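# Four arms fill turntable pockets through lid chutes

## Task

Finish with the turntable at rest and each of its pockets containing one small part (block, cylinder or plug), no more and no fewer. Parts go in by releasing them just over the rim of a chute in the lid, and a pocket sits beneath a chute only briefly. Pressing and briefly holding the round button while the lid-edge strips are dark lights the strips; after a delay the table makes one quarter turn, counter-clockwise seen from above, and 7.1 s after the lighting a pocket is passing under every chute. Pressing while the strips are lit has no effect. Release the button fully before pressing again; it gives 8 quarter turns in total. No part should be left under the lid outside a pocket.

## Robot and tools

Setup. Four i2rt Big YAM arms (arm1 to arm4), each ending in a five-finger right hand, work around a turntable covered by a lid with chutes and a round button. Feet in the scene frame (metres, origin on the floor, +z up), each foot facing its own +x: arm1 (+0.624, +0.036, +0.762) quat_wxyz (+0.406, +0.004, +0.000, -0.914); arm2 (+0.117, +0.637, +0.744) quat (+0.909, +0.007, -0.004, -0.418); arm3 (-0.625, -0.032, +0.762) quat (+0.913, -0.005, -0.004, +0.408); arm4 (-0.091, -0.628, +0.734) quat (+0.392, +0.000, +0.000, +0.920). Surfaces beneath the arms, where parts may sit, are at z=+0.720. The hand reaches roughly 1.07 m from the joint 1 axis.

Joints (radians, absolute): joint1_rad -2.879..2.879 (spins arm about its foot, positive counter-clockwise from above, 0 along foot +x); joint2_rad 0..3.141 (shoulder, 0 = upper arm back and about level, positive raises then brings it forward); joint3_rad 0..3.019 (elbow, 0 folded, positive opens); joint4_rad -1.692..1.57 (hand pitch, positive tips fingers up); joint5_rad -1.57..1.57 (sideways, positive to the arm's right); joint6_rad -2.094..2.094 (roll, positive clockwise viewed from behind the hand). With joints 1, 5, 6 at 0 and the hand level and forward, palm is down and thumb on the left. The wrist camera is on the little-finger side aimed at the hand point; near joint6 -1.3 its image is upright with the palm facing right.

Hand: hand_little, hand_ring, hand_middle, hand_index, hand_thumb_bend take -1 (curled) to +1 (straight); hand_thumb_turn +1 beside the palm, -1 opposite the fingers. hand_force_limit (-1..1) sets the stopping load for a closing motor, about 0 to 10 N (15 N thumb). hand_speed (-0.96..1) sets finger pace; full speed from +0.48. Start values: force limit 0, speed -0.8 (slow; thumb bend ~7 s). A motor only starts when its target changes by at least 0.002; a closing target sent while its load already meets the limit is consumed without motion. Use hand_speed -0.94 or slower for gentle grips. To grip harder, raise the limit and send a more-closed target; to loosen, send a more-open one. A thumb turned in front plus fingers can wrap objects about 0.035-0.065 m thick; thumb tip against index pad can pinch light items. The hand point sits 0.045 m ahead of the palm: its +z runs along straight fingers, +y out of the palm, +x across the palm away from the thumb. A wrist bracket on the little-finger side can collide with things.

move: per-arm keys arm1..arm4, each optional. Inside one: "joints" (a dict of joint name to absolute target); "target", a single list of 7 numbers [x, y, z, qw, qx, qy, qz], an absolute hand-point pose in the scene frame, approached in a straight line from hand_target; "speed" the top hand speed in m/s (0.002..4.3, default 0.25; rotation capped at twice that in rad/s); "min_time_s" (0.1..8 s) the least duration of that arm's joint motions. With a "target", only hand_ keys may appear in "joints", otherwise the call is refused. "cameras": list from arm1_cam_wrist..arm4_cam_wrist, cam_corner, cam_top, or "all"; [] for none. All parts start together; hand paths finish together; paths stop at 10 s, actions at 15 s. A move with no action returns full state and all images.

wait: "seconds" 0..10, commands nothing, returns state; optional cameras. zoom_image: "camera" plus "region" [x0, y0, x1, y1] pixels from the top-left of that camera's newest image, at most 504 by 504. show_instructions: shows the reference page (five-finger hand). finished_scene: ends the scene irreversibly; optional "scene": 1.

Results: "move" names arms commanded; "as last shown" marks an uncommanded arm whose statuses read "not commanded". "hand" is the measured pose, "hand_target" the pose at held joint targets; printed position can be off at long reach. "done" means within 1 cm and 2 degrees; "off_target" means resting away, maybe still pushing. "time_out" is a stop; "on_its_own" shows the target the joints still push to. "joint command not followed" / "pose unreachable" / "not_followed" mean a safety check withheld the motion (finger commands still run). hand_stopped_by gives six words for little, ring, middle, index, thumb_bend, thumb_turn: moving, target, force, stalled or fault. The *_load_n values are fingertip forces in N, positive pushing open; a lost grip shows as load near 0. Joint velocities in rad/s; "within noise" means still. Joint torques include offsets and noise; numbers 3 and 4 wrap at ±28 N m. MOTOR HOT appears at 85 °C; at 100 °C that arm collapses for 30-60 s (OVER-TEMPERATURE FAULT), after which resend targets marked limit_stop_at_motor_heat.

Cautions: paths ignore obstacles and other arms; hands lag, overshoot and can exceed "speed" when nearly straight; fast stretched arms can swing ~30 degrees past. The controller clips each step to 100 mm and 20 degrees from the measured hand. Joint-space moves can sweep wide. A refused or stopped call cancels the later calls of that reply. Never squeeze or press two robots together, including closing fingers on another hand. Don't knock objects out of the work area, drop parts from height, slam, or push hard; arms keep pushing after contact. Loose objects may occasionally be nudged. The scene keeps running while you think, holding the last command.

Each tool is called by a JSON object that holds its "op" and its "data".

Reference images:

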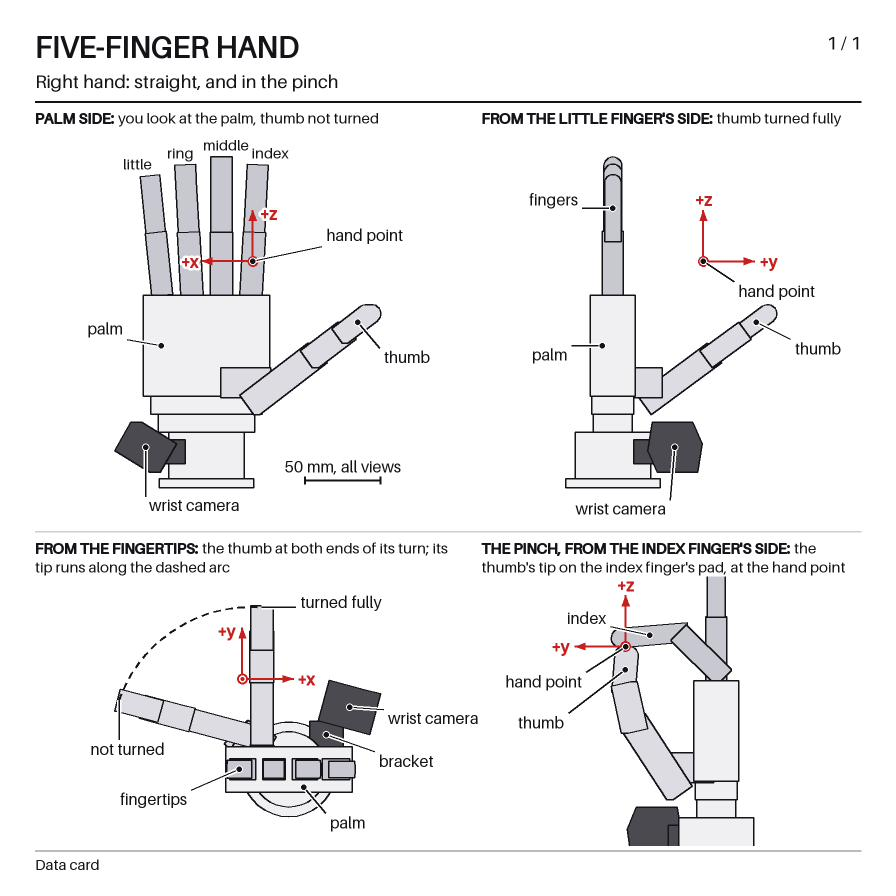

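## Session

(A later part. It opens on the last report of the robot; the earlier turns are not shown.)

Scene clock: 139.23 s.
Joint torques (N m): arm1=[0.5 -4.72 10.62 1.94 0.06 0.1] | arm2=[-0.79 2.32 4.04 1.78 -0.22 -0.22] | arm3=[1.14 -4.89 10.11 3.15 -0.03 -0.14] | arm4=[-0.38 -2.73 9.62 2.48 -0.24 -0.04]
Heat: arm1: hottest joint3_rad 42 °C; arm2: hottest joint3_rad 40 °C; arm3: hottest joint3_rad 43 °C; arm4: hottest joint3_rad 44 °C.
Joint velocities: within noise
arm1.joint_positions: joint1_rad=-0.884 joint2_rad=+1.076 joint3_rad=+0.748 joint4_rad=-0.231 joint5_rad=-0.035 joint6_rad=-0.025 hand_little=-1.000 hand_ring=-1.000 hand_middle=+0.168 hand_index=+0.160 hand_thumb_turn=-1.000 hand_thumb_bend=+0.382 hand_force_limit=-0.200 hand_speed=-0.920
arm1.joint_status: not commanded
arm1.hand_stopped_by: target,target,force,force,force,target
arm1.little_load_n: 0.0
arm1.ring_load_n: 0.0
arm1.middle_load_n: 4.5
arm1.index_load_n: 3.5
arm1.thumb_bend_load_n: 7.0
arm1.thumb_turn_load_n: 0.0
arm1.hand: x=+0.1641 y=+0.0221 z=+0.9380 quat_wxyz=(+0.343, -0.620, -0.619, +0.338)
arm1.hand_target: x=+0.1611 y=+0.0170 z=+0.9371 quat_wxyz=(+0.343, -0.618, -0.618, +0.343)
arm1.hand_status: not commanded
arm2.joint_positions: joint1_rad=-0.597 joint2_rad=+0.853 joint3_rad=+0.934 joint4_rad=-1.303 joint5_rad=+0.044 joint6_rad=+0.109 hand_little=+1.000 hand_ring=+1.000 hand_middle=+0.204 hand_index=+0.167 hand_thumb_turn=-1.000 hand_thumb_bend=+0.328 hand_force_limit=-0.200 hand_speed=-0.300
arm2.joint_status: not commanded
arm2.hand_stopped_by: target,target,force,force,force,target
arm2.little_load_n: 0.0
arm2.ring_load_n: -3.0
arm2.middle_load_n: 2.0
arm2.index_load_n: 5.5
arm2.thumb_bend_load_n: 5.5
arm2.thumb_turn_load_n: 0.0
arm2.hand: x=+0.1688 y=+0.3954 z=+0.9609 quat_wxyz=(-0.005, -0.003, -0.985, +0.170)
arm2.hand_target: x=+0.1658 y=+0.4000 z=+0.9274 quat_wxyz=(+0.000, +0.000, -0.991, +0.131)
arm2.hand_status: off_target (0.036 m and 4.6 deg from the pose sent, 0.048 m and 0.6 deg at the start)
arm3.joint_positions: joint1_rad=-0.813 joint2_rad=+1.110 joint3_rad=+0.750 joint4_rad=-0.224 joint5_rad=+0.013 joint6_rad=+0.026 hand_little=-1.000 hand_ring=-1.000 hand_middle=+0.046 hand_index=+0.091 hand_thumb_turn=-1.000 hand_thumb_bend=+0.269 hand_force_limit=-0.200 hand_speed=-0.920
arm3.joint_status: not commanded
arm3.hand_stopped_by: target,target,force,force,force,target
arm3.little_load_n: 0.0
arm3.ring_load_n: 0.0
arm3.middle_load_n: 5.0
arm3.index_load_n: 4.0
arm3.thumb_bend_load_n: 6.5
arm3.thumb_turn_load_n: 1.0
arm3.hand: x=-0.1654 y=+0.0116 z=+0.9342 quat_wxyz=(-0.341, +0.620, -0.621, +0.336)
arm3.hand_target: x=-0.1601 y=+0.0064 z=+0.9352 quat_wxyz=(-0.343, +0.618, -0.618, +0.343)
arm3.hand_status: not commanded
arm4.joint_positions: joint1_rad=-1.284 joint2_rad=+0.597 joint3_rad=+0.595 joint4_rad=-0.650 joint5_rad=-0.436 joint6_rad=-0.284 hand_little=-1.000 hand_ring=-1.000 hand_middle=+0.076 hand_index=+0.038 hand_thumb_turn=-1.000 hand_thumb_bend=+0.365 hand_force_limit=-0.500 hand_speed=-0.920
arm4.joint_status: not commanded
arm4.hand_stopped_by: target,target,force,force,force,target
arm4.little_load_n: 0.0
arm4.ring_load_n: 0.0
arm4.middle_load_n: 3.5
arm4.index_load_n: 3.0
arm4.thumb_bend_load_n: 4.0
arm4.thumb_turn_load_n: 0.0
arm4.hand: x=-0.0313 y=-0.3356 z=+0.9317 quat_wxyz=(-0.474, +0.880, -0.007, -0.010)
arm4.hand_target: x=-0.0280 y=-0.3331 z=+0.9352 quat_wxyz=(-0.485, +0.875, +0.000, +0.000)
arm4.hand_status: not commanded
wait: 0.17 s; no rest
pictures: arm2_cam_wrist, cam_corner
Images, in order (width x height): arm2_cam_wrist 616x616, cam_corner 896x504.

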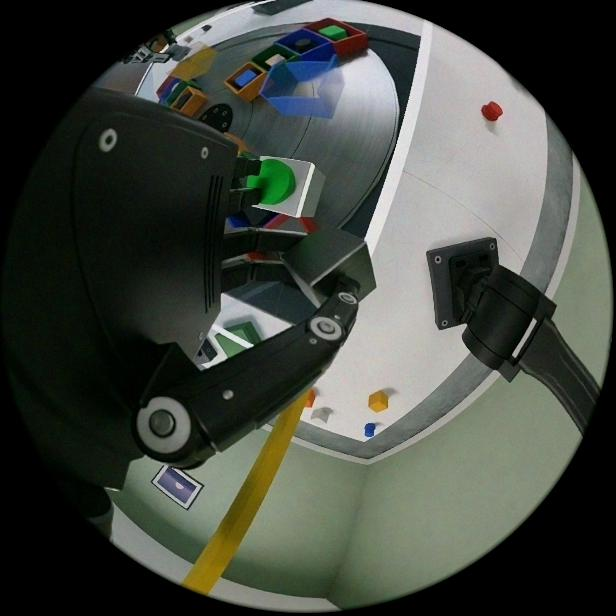

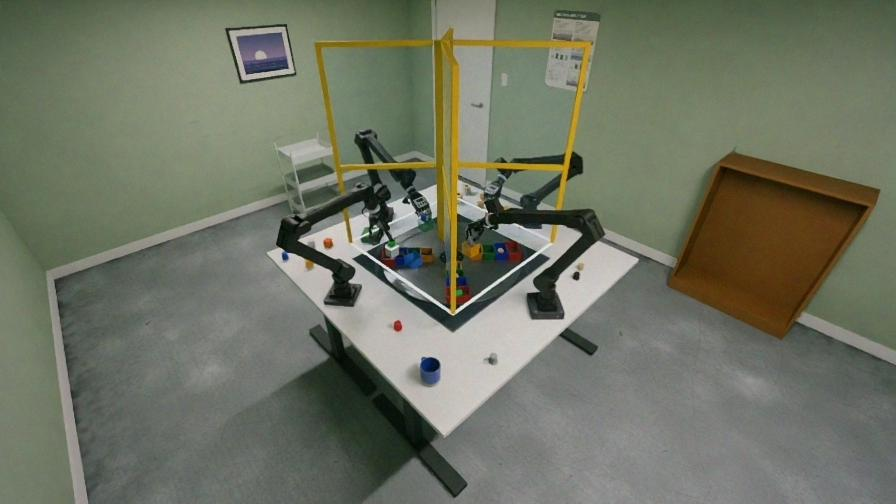

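{"op": "wait", "data": {"seconds": 3.4, "cameras": ["cam_top"]}}

{"op": "wait", "data": {"seconds": 0.5, "cameras": ["cam_top"]}}

{"op": "wait", "data": {"seconds": 0.5, "cameras": ["cam_top"]}}

{"op": "wait", "data": {"seconds": 0.3, "cameras": ["cam_top"]}}

{"op": "wait", "data": {"seconds": 0.3, "cameras": ["cam_top"]}}

{"op": "wait", "data": {"seconds": 0.3, "cameras": ["cam_top"]}}

{"op": "wait", "data": {"seconds": 0.3, "cameras": ["cam_top"]}}

{"op": "wait", "data": {"seconds": 0.3, "cameras": ["cam_top"]}}

{"op": "wait", "data": {"seconds": 0.5, "cameras": ["cam_top"]}}

{"op": "wait", "data": {"seconds": 1.0, "cameras": ["cam_top"]}}

Scene clock: 143.23 s.
Joint torques (N m): arm1=[0.26 -4.89 10.59 2.02 0.04 0.09] | arm2=[-0.62 2.26 4.07 1.76 -0.24 -0.21] | arm3=[1.14 -4.89 10.19 3.17 -0.06 -0.13] | arm4=[-0.38 -2.73 9.62 2.5 -0.24 -0.04]
Heat: arm1: hottest joint3_rad 42 °C; arm2: hottest joint3_rad 39 °C; arm3: hottest joint3_rad 43 °C; arm4: hottest joint3_rad 43 °C.
Joint velocities: within noise
arm1.joint_positions: joint1_rad=-0.884 joint2_rad=+1.076 joint3_rad=+0.748 joint4_rad=-0.231 joint5_rad=-0.035 joint6_rad=-0.025 hand_little=-1.000 hand_ring=-1.000 hand_middle=+0.168 hand_index=+0.160 hand_thumb_turn=-1.000 hand_thumb_bend=+0.382 hand_force_limit=-0.200 hand_speed=-0.920
arm1.joint_status: not commanded
arm1.hand_stopped_by: target,target,force,force,force,target
arm1.little_load_n: 0.0
arm1.ring_load_n: 0.0
arm1.middle_load_n: 4.5
arm1.index_load_n: 3.5
arm1.thumb_bend_load_n: 7.0
arm1.thumb_turn_load_n: 0.0
arm1.hand: x=+0.1641 y=+0.0221 z=+0.9380 quat_wxyz=(+0.343, -0.620, -0.619, +0.338)
arm1.hand_target: x=+0.1611 y=+0.0170 z=+0.9371 quat_wxyz=(+0.343, -0.618, -0.618, +0.343)
arm1.hand_status: not commanded
arm2.joint_positions: joint1_rad=-0.597 joint2_rad=+0.853 joint3_rad=+0.934 joint4_rad=-1.303 joint5_rad=+0.044 joint6_rad=+0.109 hand_little=+1.000 hand_ring=+1.000 hand_middle=+0.204 hand_index=+0.167 hand_thumb_turn=-1.000 hand_thumb_bend=+0.328 hand_force_limit=-0.200 hand_speed=-0.300
arm2.joint_status: not commanded
arm2.hand_stopped_by: target,target,force,force,force,target
arm2.little_load_n: 0.0
arm2.ring_load_n: -3.0
arm2.middle_load_n: 2.0
arm2.index_load_n: 5.0
arm2.thumb_bend_load_n: 5.0
arm2.thumb_turn_load_n: 0.0
arm2.hand: x=+0.1688 y=+0.3954 z=+0.9609 quat_wxyz=(-0.005, -0.003, -0.985, +0.170)
arm2.hand_target: x=+0.1658 y=+0.4000 z=+0.9274 quat_wxyz=(+0.000, +0.000, -0.991, +0.131)
arm2.hand_status: off_target (0.036 m and 4.6 deg from the pose sent, 0.048 m and 0.6 deg at the start)
arm3.joint_positions: joint1_rad=-0.813 joint2_rad=+1.110 joint3_rad=+0.750 joint4_rad=-0.224 joint5_rad=+0.013 joint6_rad=+0.026 hand_little=-1.000 hand_ring=-1.000 hand_middle=+0.046 hand_index=+0.091 hand_thumb_turn=-1.000 hand_thumb_bend=+0.269 hand_force_limit=-0.200 hand_speed=-0.920
arm3.joint_status: not commanded
arm3.hand_stopped_by: target,target,force,force,force,target
arm3.little_load_n: 0.0
arm3.ring_load_n: 0.0
arm3.middle_load_n: 4.5
arm3.index_load_n: 4.0
arm3.thumb_bend_load_n: 6.5
arm3.thumb_turn_load_n: 1.0
arm3.hand: x=-0.1654 y=+0.0116 z=+0.9342 quat_wxyz=(-0.341, +0.620, -0.621, +0.336)
arm3.hand_target: x=-0.1601 y=+0.0064 z=+0.9352 quat_wxyz=(-0.343, +0.618, -0.618, +0.343)
arm3.hand_status: not commanded
arm4.joint_positions: joint1_rad=-1.284 joint2_rad=+0.597 joint3_rad=+0.595 joint4_rad=-0.650 joint5_rad=-0.436 joint6_rad=-0.284 hand_little=-1.000 hand_ring=-1.000 hand_middle=+0.076 hand_index=+0.038 hand_thumb_turn=-1.000 hand_thumb_bend=+0.365 hand_force_limit=-0.500 hand_speed=-0.920
arm4.joint_status: not commanded
arm4.hand_stopped_by: target,target,force,force,force,target
arm4.little_load_n: 0.0
arm4.ring_load_n: 0.0
arm4.middle_load_n: 3.0
arm4.index_load_n: 3.0
arm4.thumb_bend_load_n: 4.5
arm4.thumb_turn_load_n: 0.0
arm4.hand: x=-0.0313 y=-0.3356 z=+0.9317 quat_wxyz=(-0.474, +0.880, -0.007, -0.010)
arm4.hand_target: x=-0.0280 y=-0.3331 z=+0.9352 quat_wxyz=(-0.485, +0.875, +0.000, +0.000)
arm4.hand_status: not commanded
wait: 3.40 s; at rest from the start
Images, in order (width x height): cam_top 896x504.

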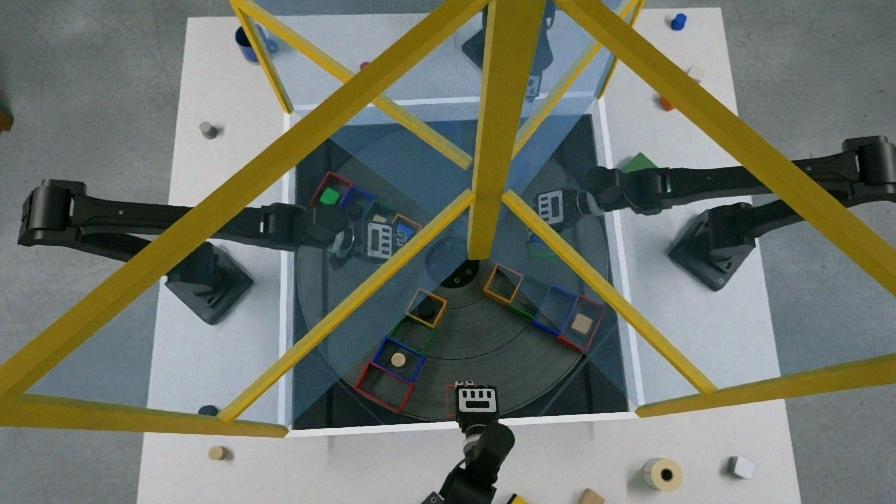

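Scene clock: 143.73 s.
Joint torques (N m): arm1=[0.09 -4.84 10.63 2.03 0.05 0.08] | arm2=[-0.73 2.43 4.04 1.83 -0.21 -0.25] | arm3=[1.08 -4.89 10.17 3.07 -0.05 -0.13] | arm4=[-0.38 -2.73 9.62 2.5 -0.24 -0.04]
Heat: arm1: hottest joint3_rad 42 °C; arm2: hottest joint3_rad 39 °C; arm3: hottest joint3_rad 43 °C; arm4: hottest joint3_rad 43 °C.
Joint velocities: within noise
arm1.joint_positions: joint1_rad=-0.884 joint2_rad=+1.076 joint3_rad=+0.748 joint4_rad=-0.231 joint5_rad=-0.035 joint6_rad=-0.025 hand_little=-1.000 hand_ring=-1.000 hand_middle=+0.168 hand_index=+0.160 hand_thumb_turn=-1.000 hand_thumb_bend=+0.382 hand_force_limit=-0.200 hand_speed=-0.920
arm1.joint_status: not commanded
arm1.hand_stopped_by: target,target,force,force,force,target
arm1.little_load_n: 0.0
arm1.ring_load_n: 0.0
arm1.middle_load_n: 4.0
arm1.index_load_n: 3.5
arm1.thumb_bend_load_n: 7.0
arm1.thumb_turn_load_n: 0.0
arm1.hand: x=+0.1641 y=+0.0221 z=+0.9380 quat_wxyz=(+0.343, -0.620, -0.619, +0.338)
arm1.hand_target: x=+0.1611 y=+0.0170 z=+0.9371 quat_wxyz=(+0.343, -0.618, -0.618, +0.343)
arm1.hand_status: not commanded
arm2.joint_positions: joint1_rad=-0.597 joint2_rad=+0.853 joint3_rad=+0.934 joint4_rad=-1.303 joint5_rad=+0.044 joint6_rad=+0.109 hand_little=+1.000 hand_ring=+1.000 hand_middle=+0.204 hand_index=+0.167 hand_thumb_turn=-1.000 hand_thumb_bend=+0.328 hand_force_limit=-0.200 hand_speed=-0.300
arm2.joint_status: not commanded
arm2.hand_stopped_by: target,target,force,force,force,target
arm2.little_load_n: 0.0
arm2.ring_load_n: -3.5
arm2.middle_load_n: 2.0
arm2.index_load_n: 5.0
arm2.thumb_bend_load_n: 5.5
arm2.thumb_turn_load_n: 0.0
arm2.hand: x=+0.1688 y=+0.3954 z=+0.9609 quat_wxyz=(-0.005, -0.003, -0.985, +0.170)
arm2.hand_target: x=+0.1658 y=+0.4000 z=+0.9274 quat_wxyz=(+0.000, +0.000, -0.991, +0.131)
arm2.hand_status: off_target (0.036 m and 4.6 deg from the pose sent, 0.048 m and 0.6 deg at the start)
arm3.joint_positions: joint1_rad=-0.813 joint2_rad=+1.110 joint3_rad=+0.750 joint4_rad=-0.224 joint5_rad=+0.013 joint6_rad=+0.026 hand_little=-1.000 hand_ring=-1.000 hand_middle=+0.046 hand_index=+0.091 hand_thumb_turn=-1.000 hand_thumb_bend=+0.269 hand_force_limit=-0.200 hand_speed=-0.920
arm3.joint_status: not commanded
arm3.hand_stopped_by: target,target,force,force,force,target
arm3.little_load_n: 0.0
arm3.ring_load_n: 0.0
arm3.middle_load_n: 4.5
arm3.index_load_n: 3.5
arm3.thumb_bend_load_n: 6.5
arm3.thumb_turn_load_n: 1.0
arm3.hand: x=-0.1654 y=+0.0116 z=+0.9342 quat_wxyz=(-0.341, +0.620, -0.621, +0.336)
arm3.hand_target: x=-0.1601 y=+0.0064 z=+0.9352 quat_wxyz=(-0.343, +0.618, -0.618, +0.343)
arm3.hand_status: not commanded
arm4.joint_positions: joint1_rad=-1.284 joint2_rad=+0.597 joint3_rad=+0.595 joint4_rad=-0.650 joint5_rad=-0.436 joint6_rad=-0.284 hand_little=-1.000 hand_ring=-1.000 hand_middle=+0.076 hand_index=+0.038 hand_thumb_turn=-1.000 hand_thumb_bend=+0.365 hand_force_limit=-0.500 hand_speed=-0.920
arm4.joint_status: not commanded
arm4.hand_stopped_by: target,target,force,force,force,target
arm4.little_load_n: 0.5
arm4.ring_load_n: 0.0
arm4.middle_load_n: 3.5
arm4.index_load_n: 3.0
arm4.thumb_bend_load_n: 4.5
arm4.thumb_turn_load_n: 0.0
arm4.hand: x=-0.0313 y=-0.3356 z=+0.9317 quat_wxyz=(-0.474, +0.880, -0.007, -0.010)
arm4.hand_target: x=-0.0280 y=-0.3331 z=+0.9352 quat_wxyz=(-0.485, +0.875, +0.000, +0.000)
arm4.hand_status: not commanded
wait: 0.50 s; at rest by 0.27 s
Images, in order (width x height): cam_top 896x504.

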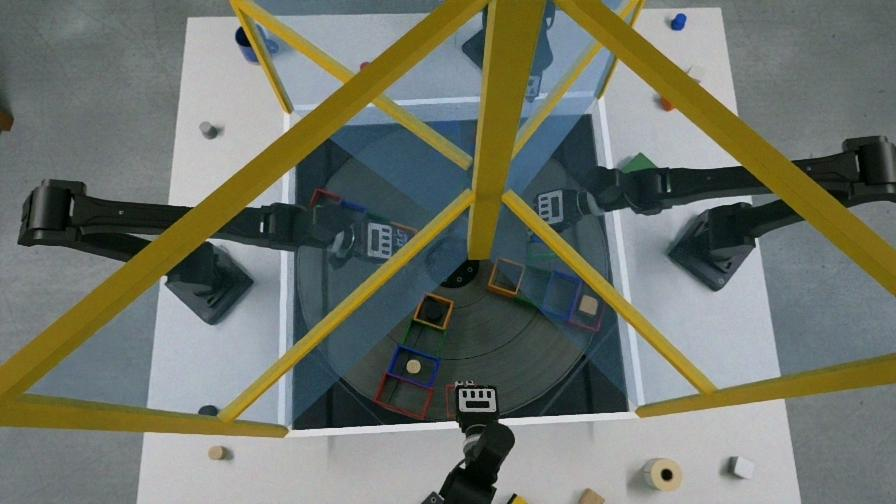

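Scene clock: 144.23 s.
Joint torques (N m): arm1=[0.44 -4.72 10.59 1.98 0.05 0.08] | arm2=[-0.73 2.32 4.08 1.78 -0.21 -0.23] | arm3=[1.03 -4.6 10.14 3.22 -0.05 -0.13] | arm4=[-0.38 -2.73 9.62 2.48 -0.24 -0.04]
Heat: arm1: hottest joint3_rad 42 °C; arm2: hottest joint3_rad 39 °C; arm3: hottest joint3_rad 43 °C; arm4: hottest joint3_rad 43 °C.
Joint velocities: within noise
arm1.joint_positions: joint1_rad=-0.884 joint2_rad=+1.076 joint3_rad=+0.748 joint4_rad=-0.231 joint5_rad=-0.035 joint6_rad=-0.025 hand_little=-1.000 hand_ring=-1.000 hand_middle=+0.168 hand_index=+0.160 hand_thumb_turn=-1.000 hand_thumb_bend=+0.382 hand_force_limit=-0.200 hand_speed=-0.920
arm1.joint_status: not commanded
arm1.hand_stopped_by: target,target,force,force,force,target
arm1.little_load_n: 0.0
arm1.ring_load_n: 0.0
arm1.middle_load_n: 4.0
arm1.index_load_n: 4.0
arm1.thumb_bend_load_n: 7.0
arm1.thumb_turn_load_n: 0.0
arm1.hand: x=+0.1641 y=+0.0221 z=+0.9380 quat_wxyz=(+0.343, -0.620, -0.619, +0.338)
arm1.hand_target: x=+0.1611 y=+0.0170 z=+0.9371 quat_wxyz=(+0.343, -0.618, -0.618, +0.343)
arm1.hand_status: not commanded
arm2.joint_positions: joint1_rad=-0.597 joint2_rad=+0.853 joint3_rad=+0.934 joint4_rad=-1.303 joint5_rad=+0.044 joint6_rad=+0.109 hand_little=+1.000 hand_ring=+1.000 hand_middle=+0.204 hand_index=+0.167 hand_thumb_turn=-1.000 hand_thumb_bend=+0.328 hand_force_limit=-0.200 hand_speed=-0.300
arm2.joint_status: not commanded
arm2.hand_stopped_by: target,target,force,force,force,target
arm2.little_load_n: 0.0
arm2.ring_load_n: -3.0
arm2.middle_load_n: 2.0
arm2.index_load_n: 5.0
arm2.thumb_bend_load_n: 5.0
arm2.thumb_turn_load_n: 0.0
arm2.hand: x=+0.1688 y=+0.3954 z=+0.9609 quat_wxyz=(-0.005, -0.003, -0.985, +0.170)
arm2.hand_target: x=+0.1658 y=+0.4000 z=+0.9274 quat_wxyz=(+0.000, +0.000, -0.991, +0.131)
arm2.hand_status: off_target (0.036 m and 4.6 deg from the pose sent, 0.048 m and 0.6 deg at the start)
arm3.joint_positions: joint1_rad=-0.813 joint2_rad=+1.110 joint3_rad=+0.750 joint4_rad=-0.224 joint5_rad=+0.013 joint6_rad=+0.026 hand_little=-1.000 hand_ring=-1.000 hand_middle=+0.046 hand_index=+0.091 hand_thumb_turn=-1.000 hand_thumb_bend=+0.269 hand_force_limit=-0.200 hand_speed=-0.920
arm3.joint_status: not commanded
arm3.hand_stopped_by: target,target,force,force,force,target
arm3.little_load_n: 0.0
arm3.ring_load_n: 0.0
arm3.middle_load_n: 4.5
arm3.index_load_n: 3.5
arm3.thumb_bend_load_n: 6.5
arm3.thumb_turn_load_n: 1.0
arm3.hand: x=-0.1654 y=+0.0116 z=+0.9342 quat_wxyz=(-0.341, +0.620, -0.621, +0.336)
arm3.hand_target: x=-0.1601 y=+0.0064 z=+0.9352 quat_wxyz=(-0.343, +0.618, -0.618, +0.343)
arm3.hand_status: not commanded
arm4.joint_positions: joint1_rad=-1.284 joint2_rad=+0.597 joint3_rad=+0.595 joint4_rad=-0.650 joint5_rad=-0.436 joint6_rad=-0.284 hand_little=-1.000 hand_ring=-1.000 hand_middle=+0.076 hand_index=+0.038 hand_thumb_turn=-1.000 hand_thumb_bend=+0.365 hand_force_limit=-0.500 hand_speed=-0.920
arm4.joint_status: not commanded
arm4.hand_stopped_by: target,target,force,force,force,target
arm4.little_load_n: 0.0
arm4.ring_load_n: 0.0
arm4.middle_load_n: 3.5
arm4.index_load_n: 3.0
arm4.thumb_bend_load_n: 4.5
arm4.thumb_turn_load_n: 0.0
arm4.hand: x=-0.0313 y=-0.3356 z=+0.9317 quat_wxyz=(-0.474, +0.880, -0.007, -0.010)
arm4.hand_target: x=-0.0280 y=-0.3331 z=+0.9352 quat_wxyz=(-0.485, +0.875, +0.000, +0.000)
arm4.hand_status: not commanded
wait: 0.50 s; at rest by 0.27 s
Images, in order (width x height): cam_top 896x504.

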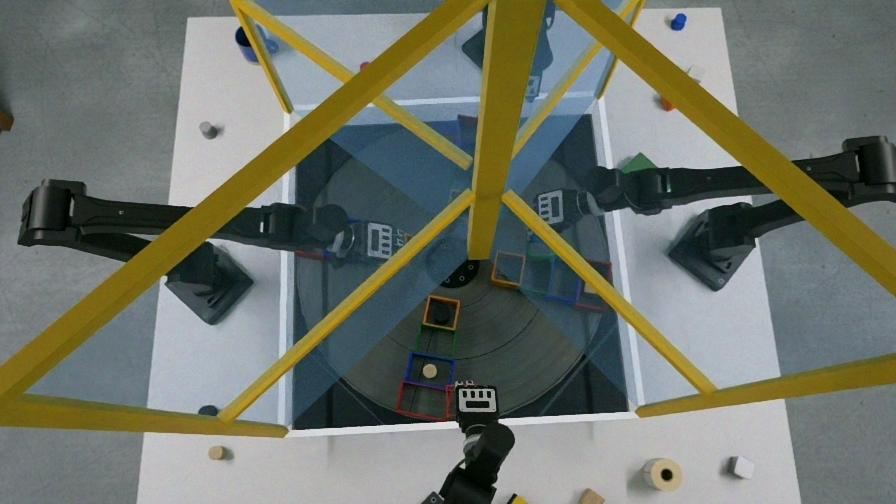

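Scene clock: 144.53 s.
Joint torques (N m): arm1=[0.21 -4.72 10.62 1.95 0.06 0.09] | arm2=[-0.67 2.2 4.1 1.78 -0.22 -0.23] | arm3=[1.32 -4.6 10.17 3.14 -0.06 -0.12] | arm4=[-0.38 -2.67 9.62 2.48 -0.24 -0.04]
Heat: arm1: hottest joint3_rad 42 °C; arm2: hottest joint3_rad 39 °C; arm3: hottest joint3_rad 43 °C; arm4: hottest joint3_rad 43 °C.
Joint velocities: within noise
arm1.joint_positions: joint1_rad=-0.884 joint2_rad=+1.076 joint3_rad=+0.748 joint4_rad=-0.231 joint5_rad=-0.035 joint6_rad=-0.025 hand_little=-1.000 hand_ring=-1.000 hand_middle=+0.168 hand_index=+0.160 hand_thumb_turn=-1.000 hand_thumb_bend=+0.382 hand_force_limit=-0.200 hand_speed=-0.920
arm1.joint_status: not commanded
arm1.hand_stopped_by: target,target,force,force,force,target
arm1.little_load_n: 0.0
arm1.ring_load_n: 0.0
arm1.middle_load_n: 4.5
arm1.index_load_n: 3.5
arm1.thumb_bend_load_n: 7.0
arm1.thumb_turn_load_n: 0.0
arm1.hand: x=+0.1641 y=+0.0221 z=+0.9380 quat_wxyz=(+0.343, -0.620, -0.619, +0.338)
arm1.hand_target: x=+0.1611 y=+0.0170 z=+0.9371 quat_wxyz=(+0.343, -0.618, -0.618, +0.343)
arm1.hand_status: not commanded
arm2.joint_positions: joint1_rad=-0.597 joint2_rad=+0.853 joint3_rad=+0.934 joint4_rad=-1.303 joint5_rad=+0.044 joint6_rad=+0.109 hand_little=+1.000 hand_ring=+1.000 hand_middle=+0.204 hand_index=+0.167 hand_thumb_turn=-1.000 hand_thumb_bend=+0.328 hand_force_limit=-0.200 hand_speed=-0.300
arm2.joint_status: not commanded
arm2.hand_stopped_by: target,target,force,force,force,target
arm2.little_load_n: 0.0
arm2.ring_load_n: -3.0
arm2.middle_load_n: 2.5
arm2.index_load_n: 5.5
arm2.thumb_bend_load_n: 5.5
arm2.thumb_turn_load_n: 0.0
arm2.hand: x=+0.1688 y=+0.3954 z=+0.9609 quat_wxyz=(-0.005, -0.003, -0.985, +0.170)
arm2.hand_target: x=+0.1658 y=+0.4000 z=+0.9274 quat_wxyz=(+0.000, +0.000, -0.991, +0.131)
arm2.hand_status: off_target (0.036 m and 4.6 deg from the pose sent, 0.048 m and 0.6 deg at the start)
arm3.joint_positions: joint1_rad=-0.813 joint2_rad=+1.110 joint3_rad=+0.750 joint4_rad=-0.224 joint5_rad=+0.013 joint6_rad=+0.026 hand_little=-1.000 hand_ring=-1.000 hand_middle=+0.046 hand_index=+0.091 hand_thumb_turn=-1.000 hand_thumb_bend=+0.269 hand_force_limit=-0.200 hand_speed=-0.920
arm3.joint_status: not commanded
arm3.hand_stopped_by: target,target,force,force,force,target
arm3.little_load_n: 0.0
arm3.ring_load_n: 0.0
arm3.middle_load_n: 4.5
arm3.index_load_n: 4.0
arm3.thumb_bend_load_n: 6.5
arm3.thumb_turn_load_n: 1.0
arm3.hand: x=-0.1654 y=+0.0116 z=+0.9342 quat_wxyz=(-0.341, +0.620, -0.621, +0.336)
arm3.hand_target: x=-0.1601 y=+0.0064 z=+0.9352 quat_wxyz=(-0.343, +0.618, -0.618, +0.343)
arm3.hand_status: not commanded
arm4.joint_positions: joint1_rad=-1.284 joint2_rad=+0.597 joint3_rad=+0.595 joint4_rad=-0.650 joint5_rad=-0.436 joint6_rad=-0.284 hand_little=-1.000 hand_ring=-1.000 hand_middle=+0.076 hand_index=+0.038 hand_thumb_turn=-1.000 hand_thumb_bend=+0.365 hand_force_limit=-0.500 hand_speed=-0.920
arm4.joint_status: not commanded
arm4.hand_stopped_by: target,target,force,force,force,target
arm4.little_load_n: 0.0
arm4.ring_load_n: 0.0
arm4.middle_load_n: 3.5
arm4.index_load_n: 3.0
arm4.thumb_bend_load_n: 4.5
arm4.thumb_turn_load_n: 0.0
arm4.hand: x=-0.0313 y=-0.3356 z=+0.9317 quat_wxyz=(-0.474, +0.880, -0.007, -0.010)
arm4.hand_target: x=-0.0280 y=-0.3331 z=+0.9352 quat_wxyz=(-0.485, +0.875, +0.000, +0.000)
arm4.hand_status: not commanded
wait: 0.30 s; at rest by 0.27 s
Images, in order (width x height): cam_top 896x504.

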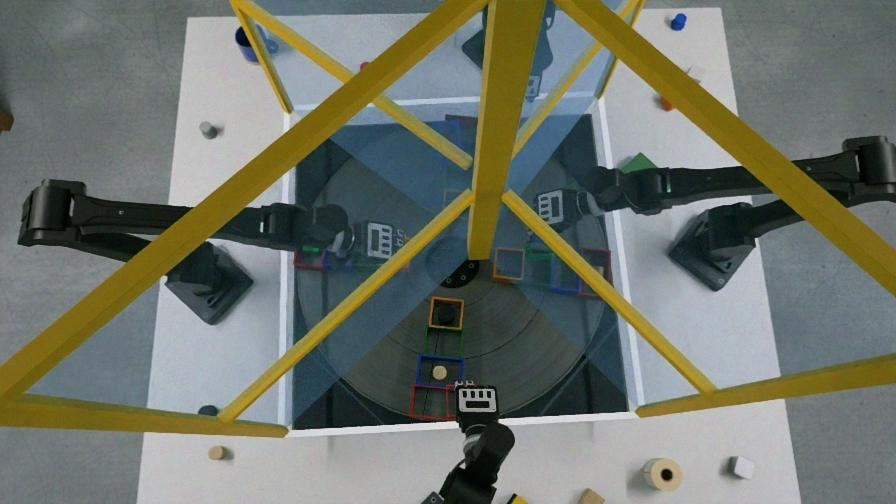

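Scene clock: 144.83 s.
Joint torques (N m): arm1=[0.32 -4.84 10.67 2 0.05 0.09] | arm2=[-0.73 2.43 4.08 1.77 -0.21 -0.22] | arm3=[1.2 -5.07 10.18 3.18 -0.04 -0.12] | arm4=[-0.38 -2.78 9.62 2.5 -0.24 -0.04]
Heat: arm1: hottest joint3_rad 42 °C; arm2: hottest joint3_rad 39 °C; arm3: hottest joint3_rad 43 °C; arm4: hottest joint3_rad 43 °C.
Joint velocities: within noise
arm1.joint_positions: joint1_rad=-0.884 joint2_rad=+1.076 joint3_rad=+0.748 joint4_rad=-0.231 joint5_rad=-0.035 joint6_rad=-0.025 hand_little=-1.000 hand_ring=-1.000 hand_middle=+0.168 hand_index=+0.160 hand_thumb_turn=-1.000 hand_thumb_bend=+0.382 hand_force_limit=-0.200 hand_speed=-0.920
arm1.joint_status: not commanded
arm1.hand_stopped_by: target,target,force,force,force,target
arm1.little_load_n: 0.0
arm1.ring_load_n: 0.0
arm1.middle_load_n: 4.5
arm1.index_load_n: 3.5
arm1.thumb_bend_load_n: 7.0
arm1.thumb_turn_load_n: 0.0
arm1.hand: x=+0.1641 y=+0.0221 z=+0.9380 quat_wxyz=(+0.343, -0.620, -0.619, +0.338)
arm1.hand_target: x=+0.1611 y=+0.0170 z=+0.9371 quat_wxyz=(+0.343, -0.618, -0.618, +0.343)
arm1.hand_status: not commanded
arm2.joint_positions: joint1_rad=-0.597 joint2_rad=+0.853 joint3_rad=+0.934 joint4_rad=-1.303 joint5_rad=+0.044 joint6_rad=+0.109 hand_little=+1.000 hand_ring=+1.000 hand_middle=+0.204 hand_index=+0.167 hand_thumb_turn=-1.000 hand_thumb_bend=+0.328 hand_force_limit=-0.200 hand_speed=-0.300
arm2.joint_status: not commanded
arm2.hand_stopped_by: target,target,force,force,force,target
arm2.little_load_n: 0.0
arm2.ring_load_n: -3.5
arm2.middle_load_n: 2.0
arm2.index_load_n: 5.0
arm2.thumb_bend_load_n: 5.5
arm2.thumb_turn_load_n: 0.5
arm2.hand: x=+0.1688 y=+0.3954 z=+0.9609 quat_wxyz=(-0.005, -0.003, -0.985, +0.170)
arm2.hand_target: x=+0.1658 y=+0.4000 z=+0.9274 quat_wxyz=(+0.000, +0.000, -0.991, +0.131)
arm2.hand_status: off_target (0.036 m and 4.6 deg from the pose sent, 0.048 m and 0.6 deg at the start)
arm3.joint_positions: joint1_rad=-0.813 joint2_rad=+1.110 joint3_rad=+0.750 joint4_rad=-0.224 joint5_rad=+0.013 joint6_rad=+0.026 hand_little=-1.000 hand_ring=-1.000 hand_middle=+0.046 hand_index=+0.091 hand_thumb_turn=-1.000 hand_thumb_bend=+0.269 hand_force_limit=-0.200 hand_speed=-0.920
arm3.joint_status: not commanded
arm3.hand_stopped_by: target,target,force,force,force,target
arm3.little_load_n: 0.0
arm3.ring_load_n: 0.0
arm3.middle_load_n: 4.5
arm3.index_load_n: 3.5
arm3.thumb_bend_load_n: 6.5
arm3.thumb_turn_load_n: 1.0
arm3.hand: x=-0.1654 y=+0.0116 z=+0.9342 quat_wxyz=(-0.341, +0.620, -0.621, +0.336)
arm3.hand_target: x=-0.1601 y=+0.0064 z=+0.9352 quat_wxyz=(-0.343, +0.618, -0.618, +0.343)
arm3.hand_status: not commanded
arm4.joint_positions: joint1_rad=-1.284 joint2_rad=+0.597 joint3_rad=+0.595 joint4_rad=-0.650 joint5_rad=-0.436 joint6_rad=-0.284 hand_little=-1.000 hand_ring=-1.000 hand_middle=+0.076 hand_index=+0.038 hand_thumb_turn=-1.000 hand_thumb_bend=+0.365 hand_force_limit=-0.500 hand_speed=-0.920
arm4.joint_status: not commanded
arm4.hand_stopped_by: target,target,force,force,force,target
arm4.little_load_n: 0.0
arm4.ring_load_n: 0.0
arm4.middle_load_n: 3.5
arm4.index_load_n: 3.0
arm4.thumb_bend_load_n: 4.0
arm4.thumb_turn_load_n: 0.0
arm4.hand: x=-0.0313 y=-0.3356 z=+0.9317 quat_wxyz=(-0.474, +0.880, -0.007, -0.010)
arm4.hand_target: x=-0.0280 y=-0.3331 z=+0.9352 quat_wxyz=(-0.485, +0.875, +0.000, +0.000)
arm4.hand_status: not commanded
wait: 0.30 s; at rest by 0.27 s
Images, in order (width x height): cam_top 896x504.

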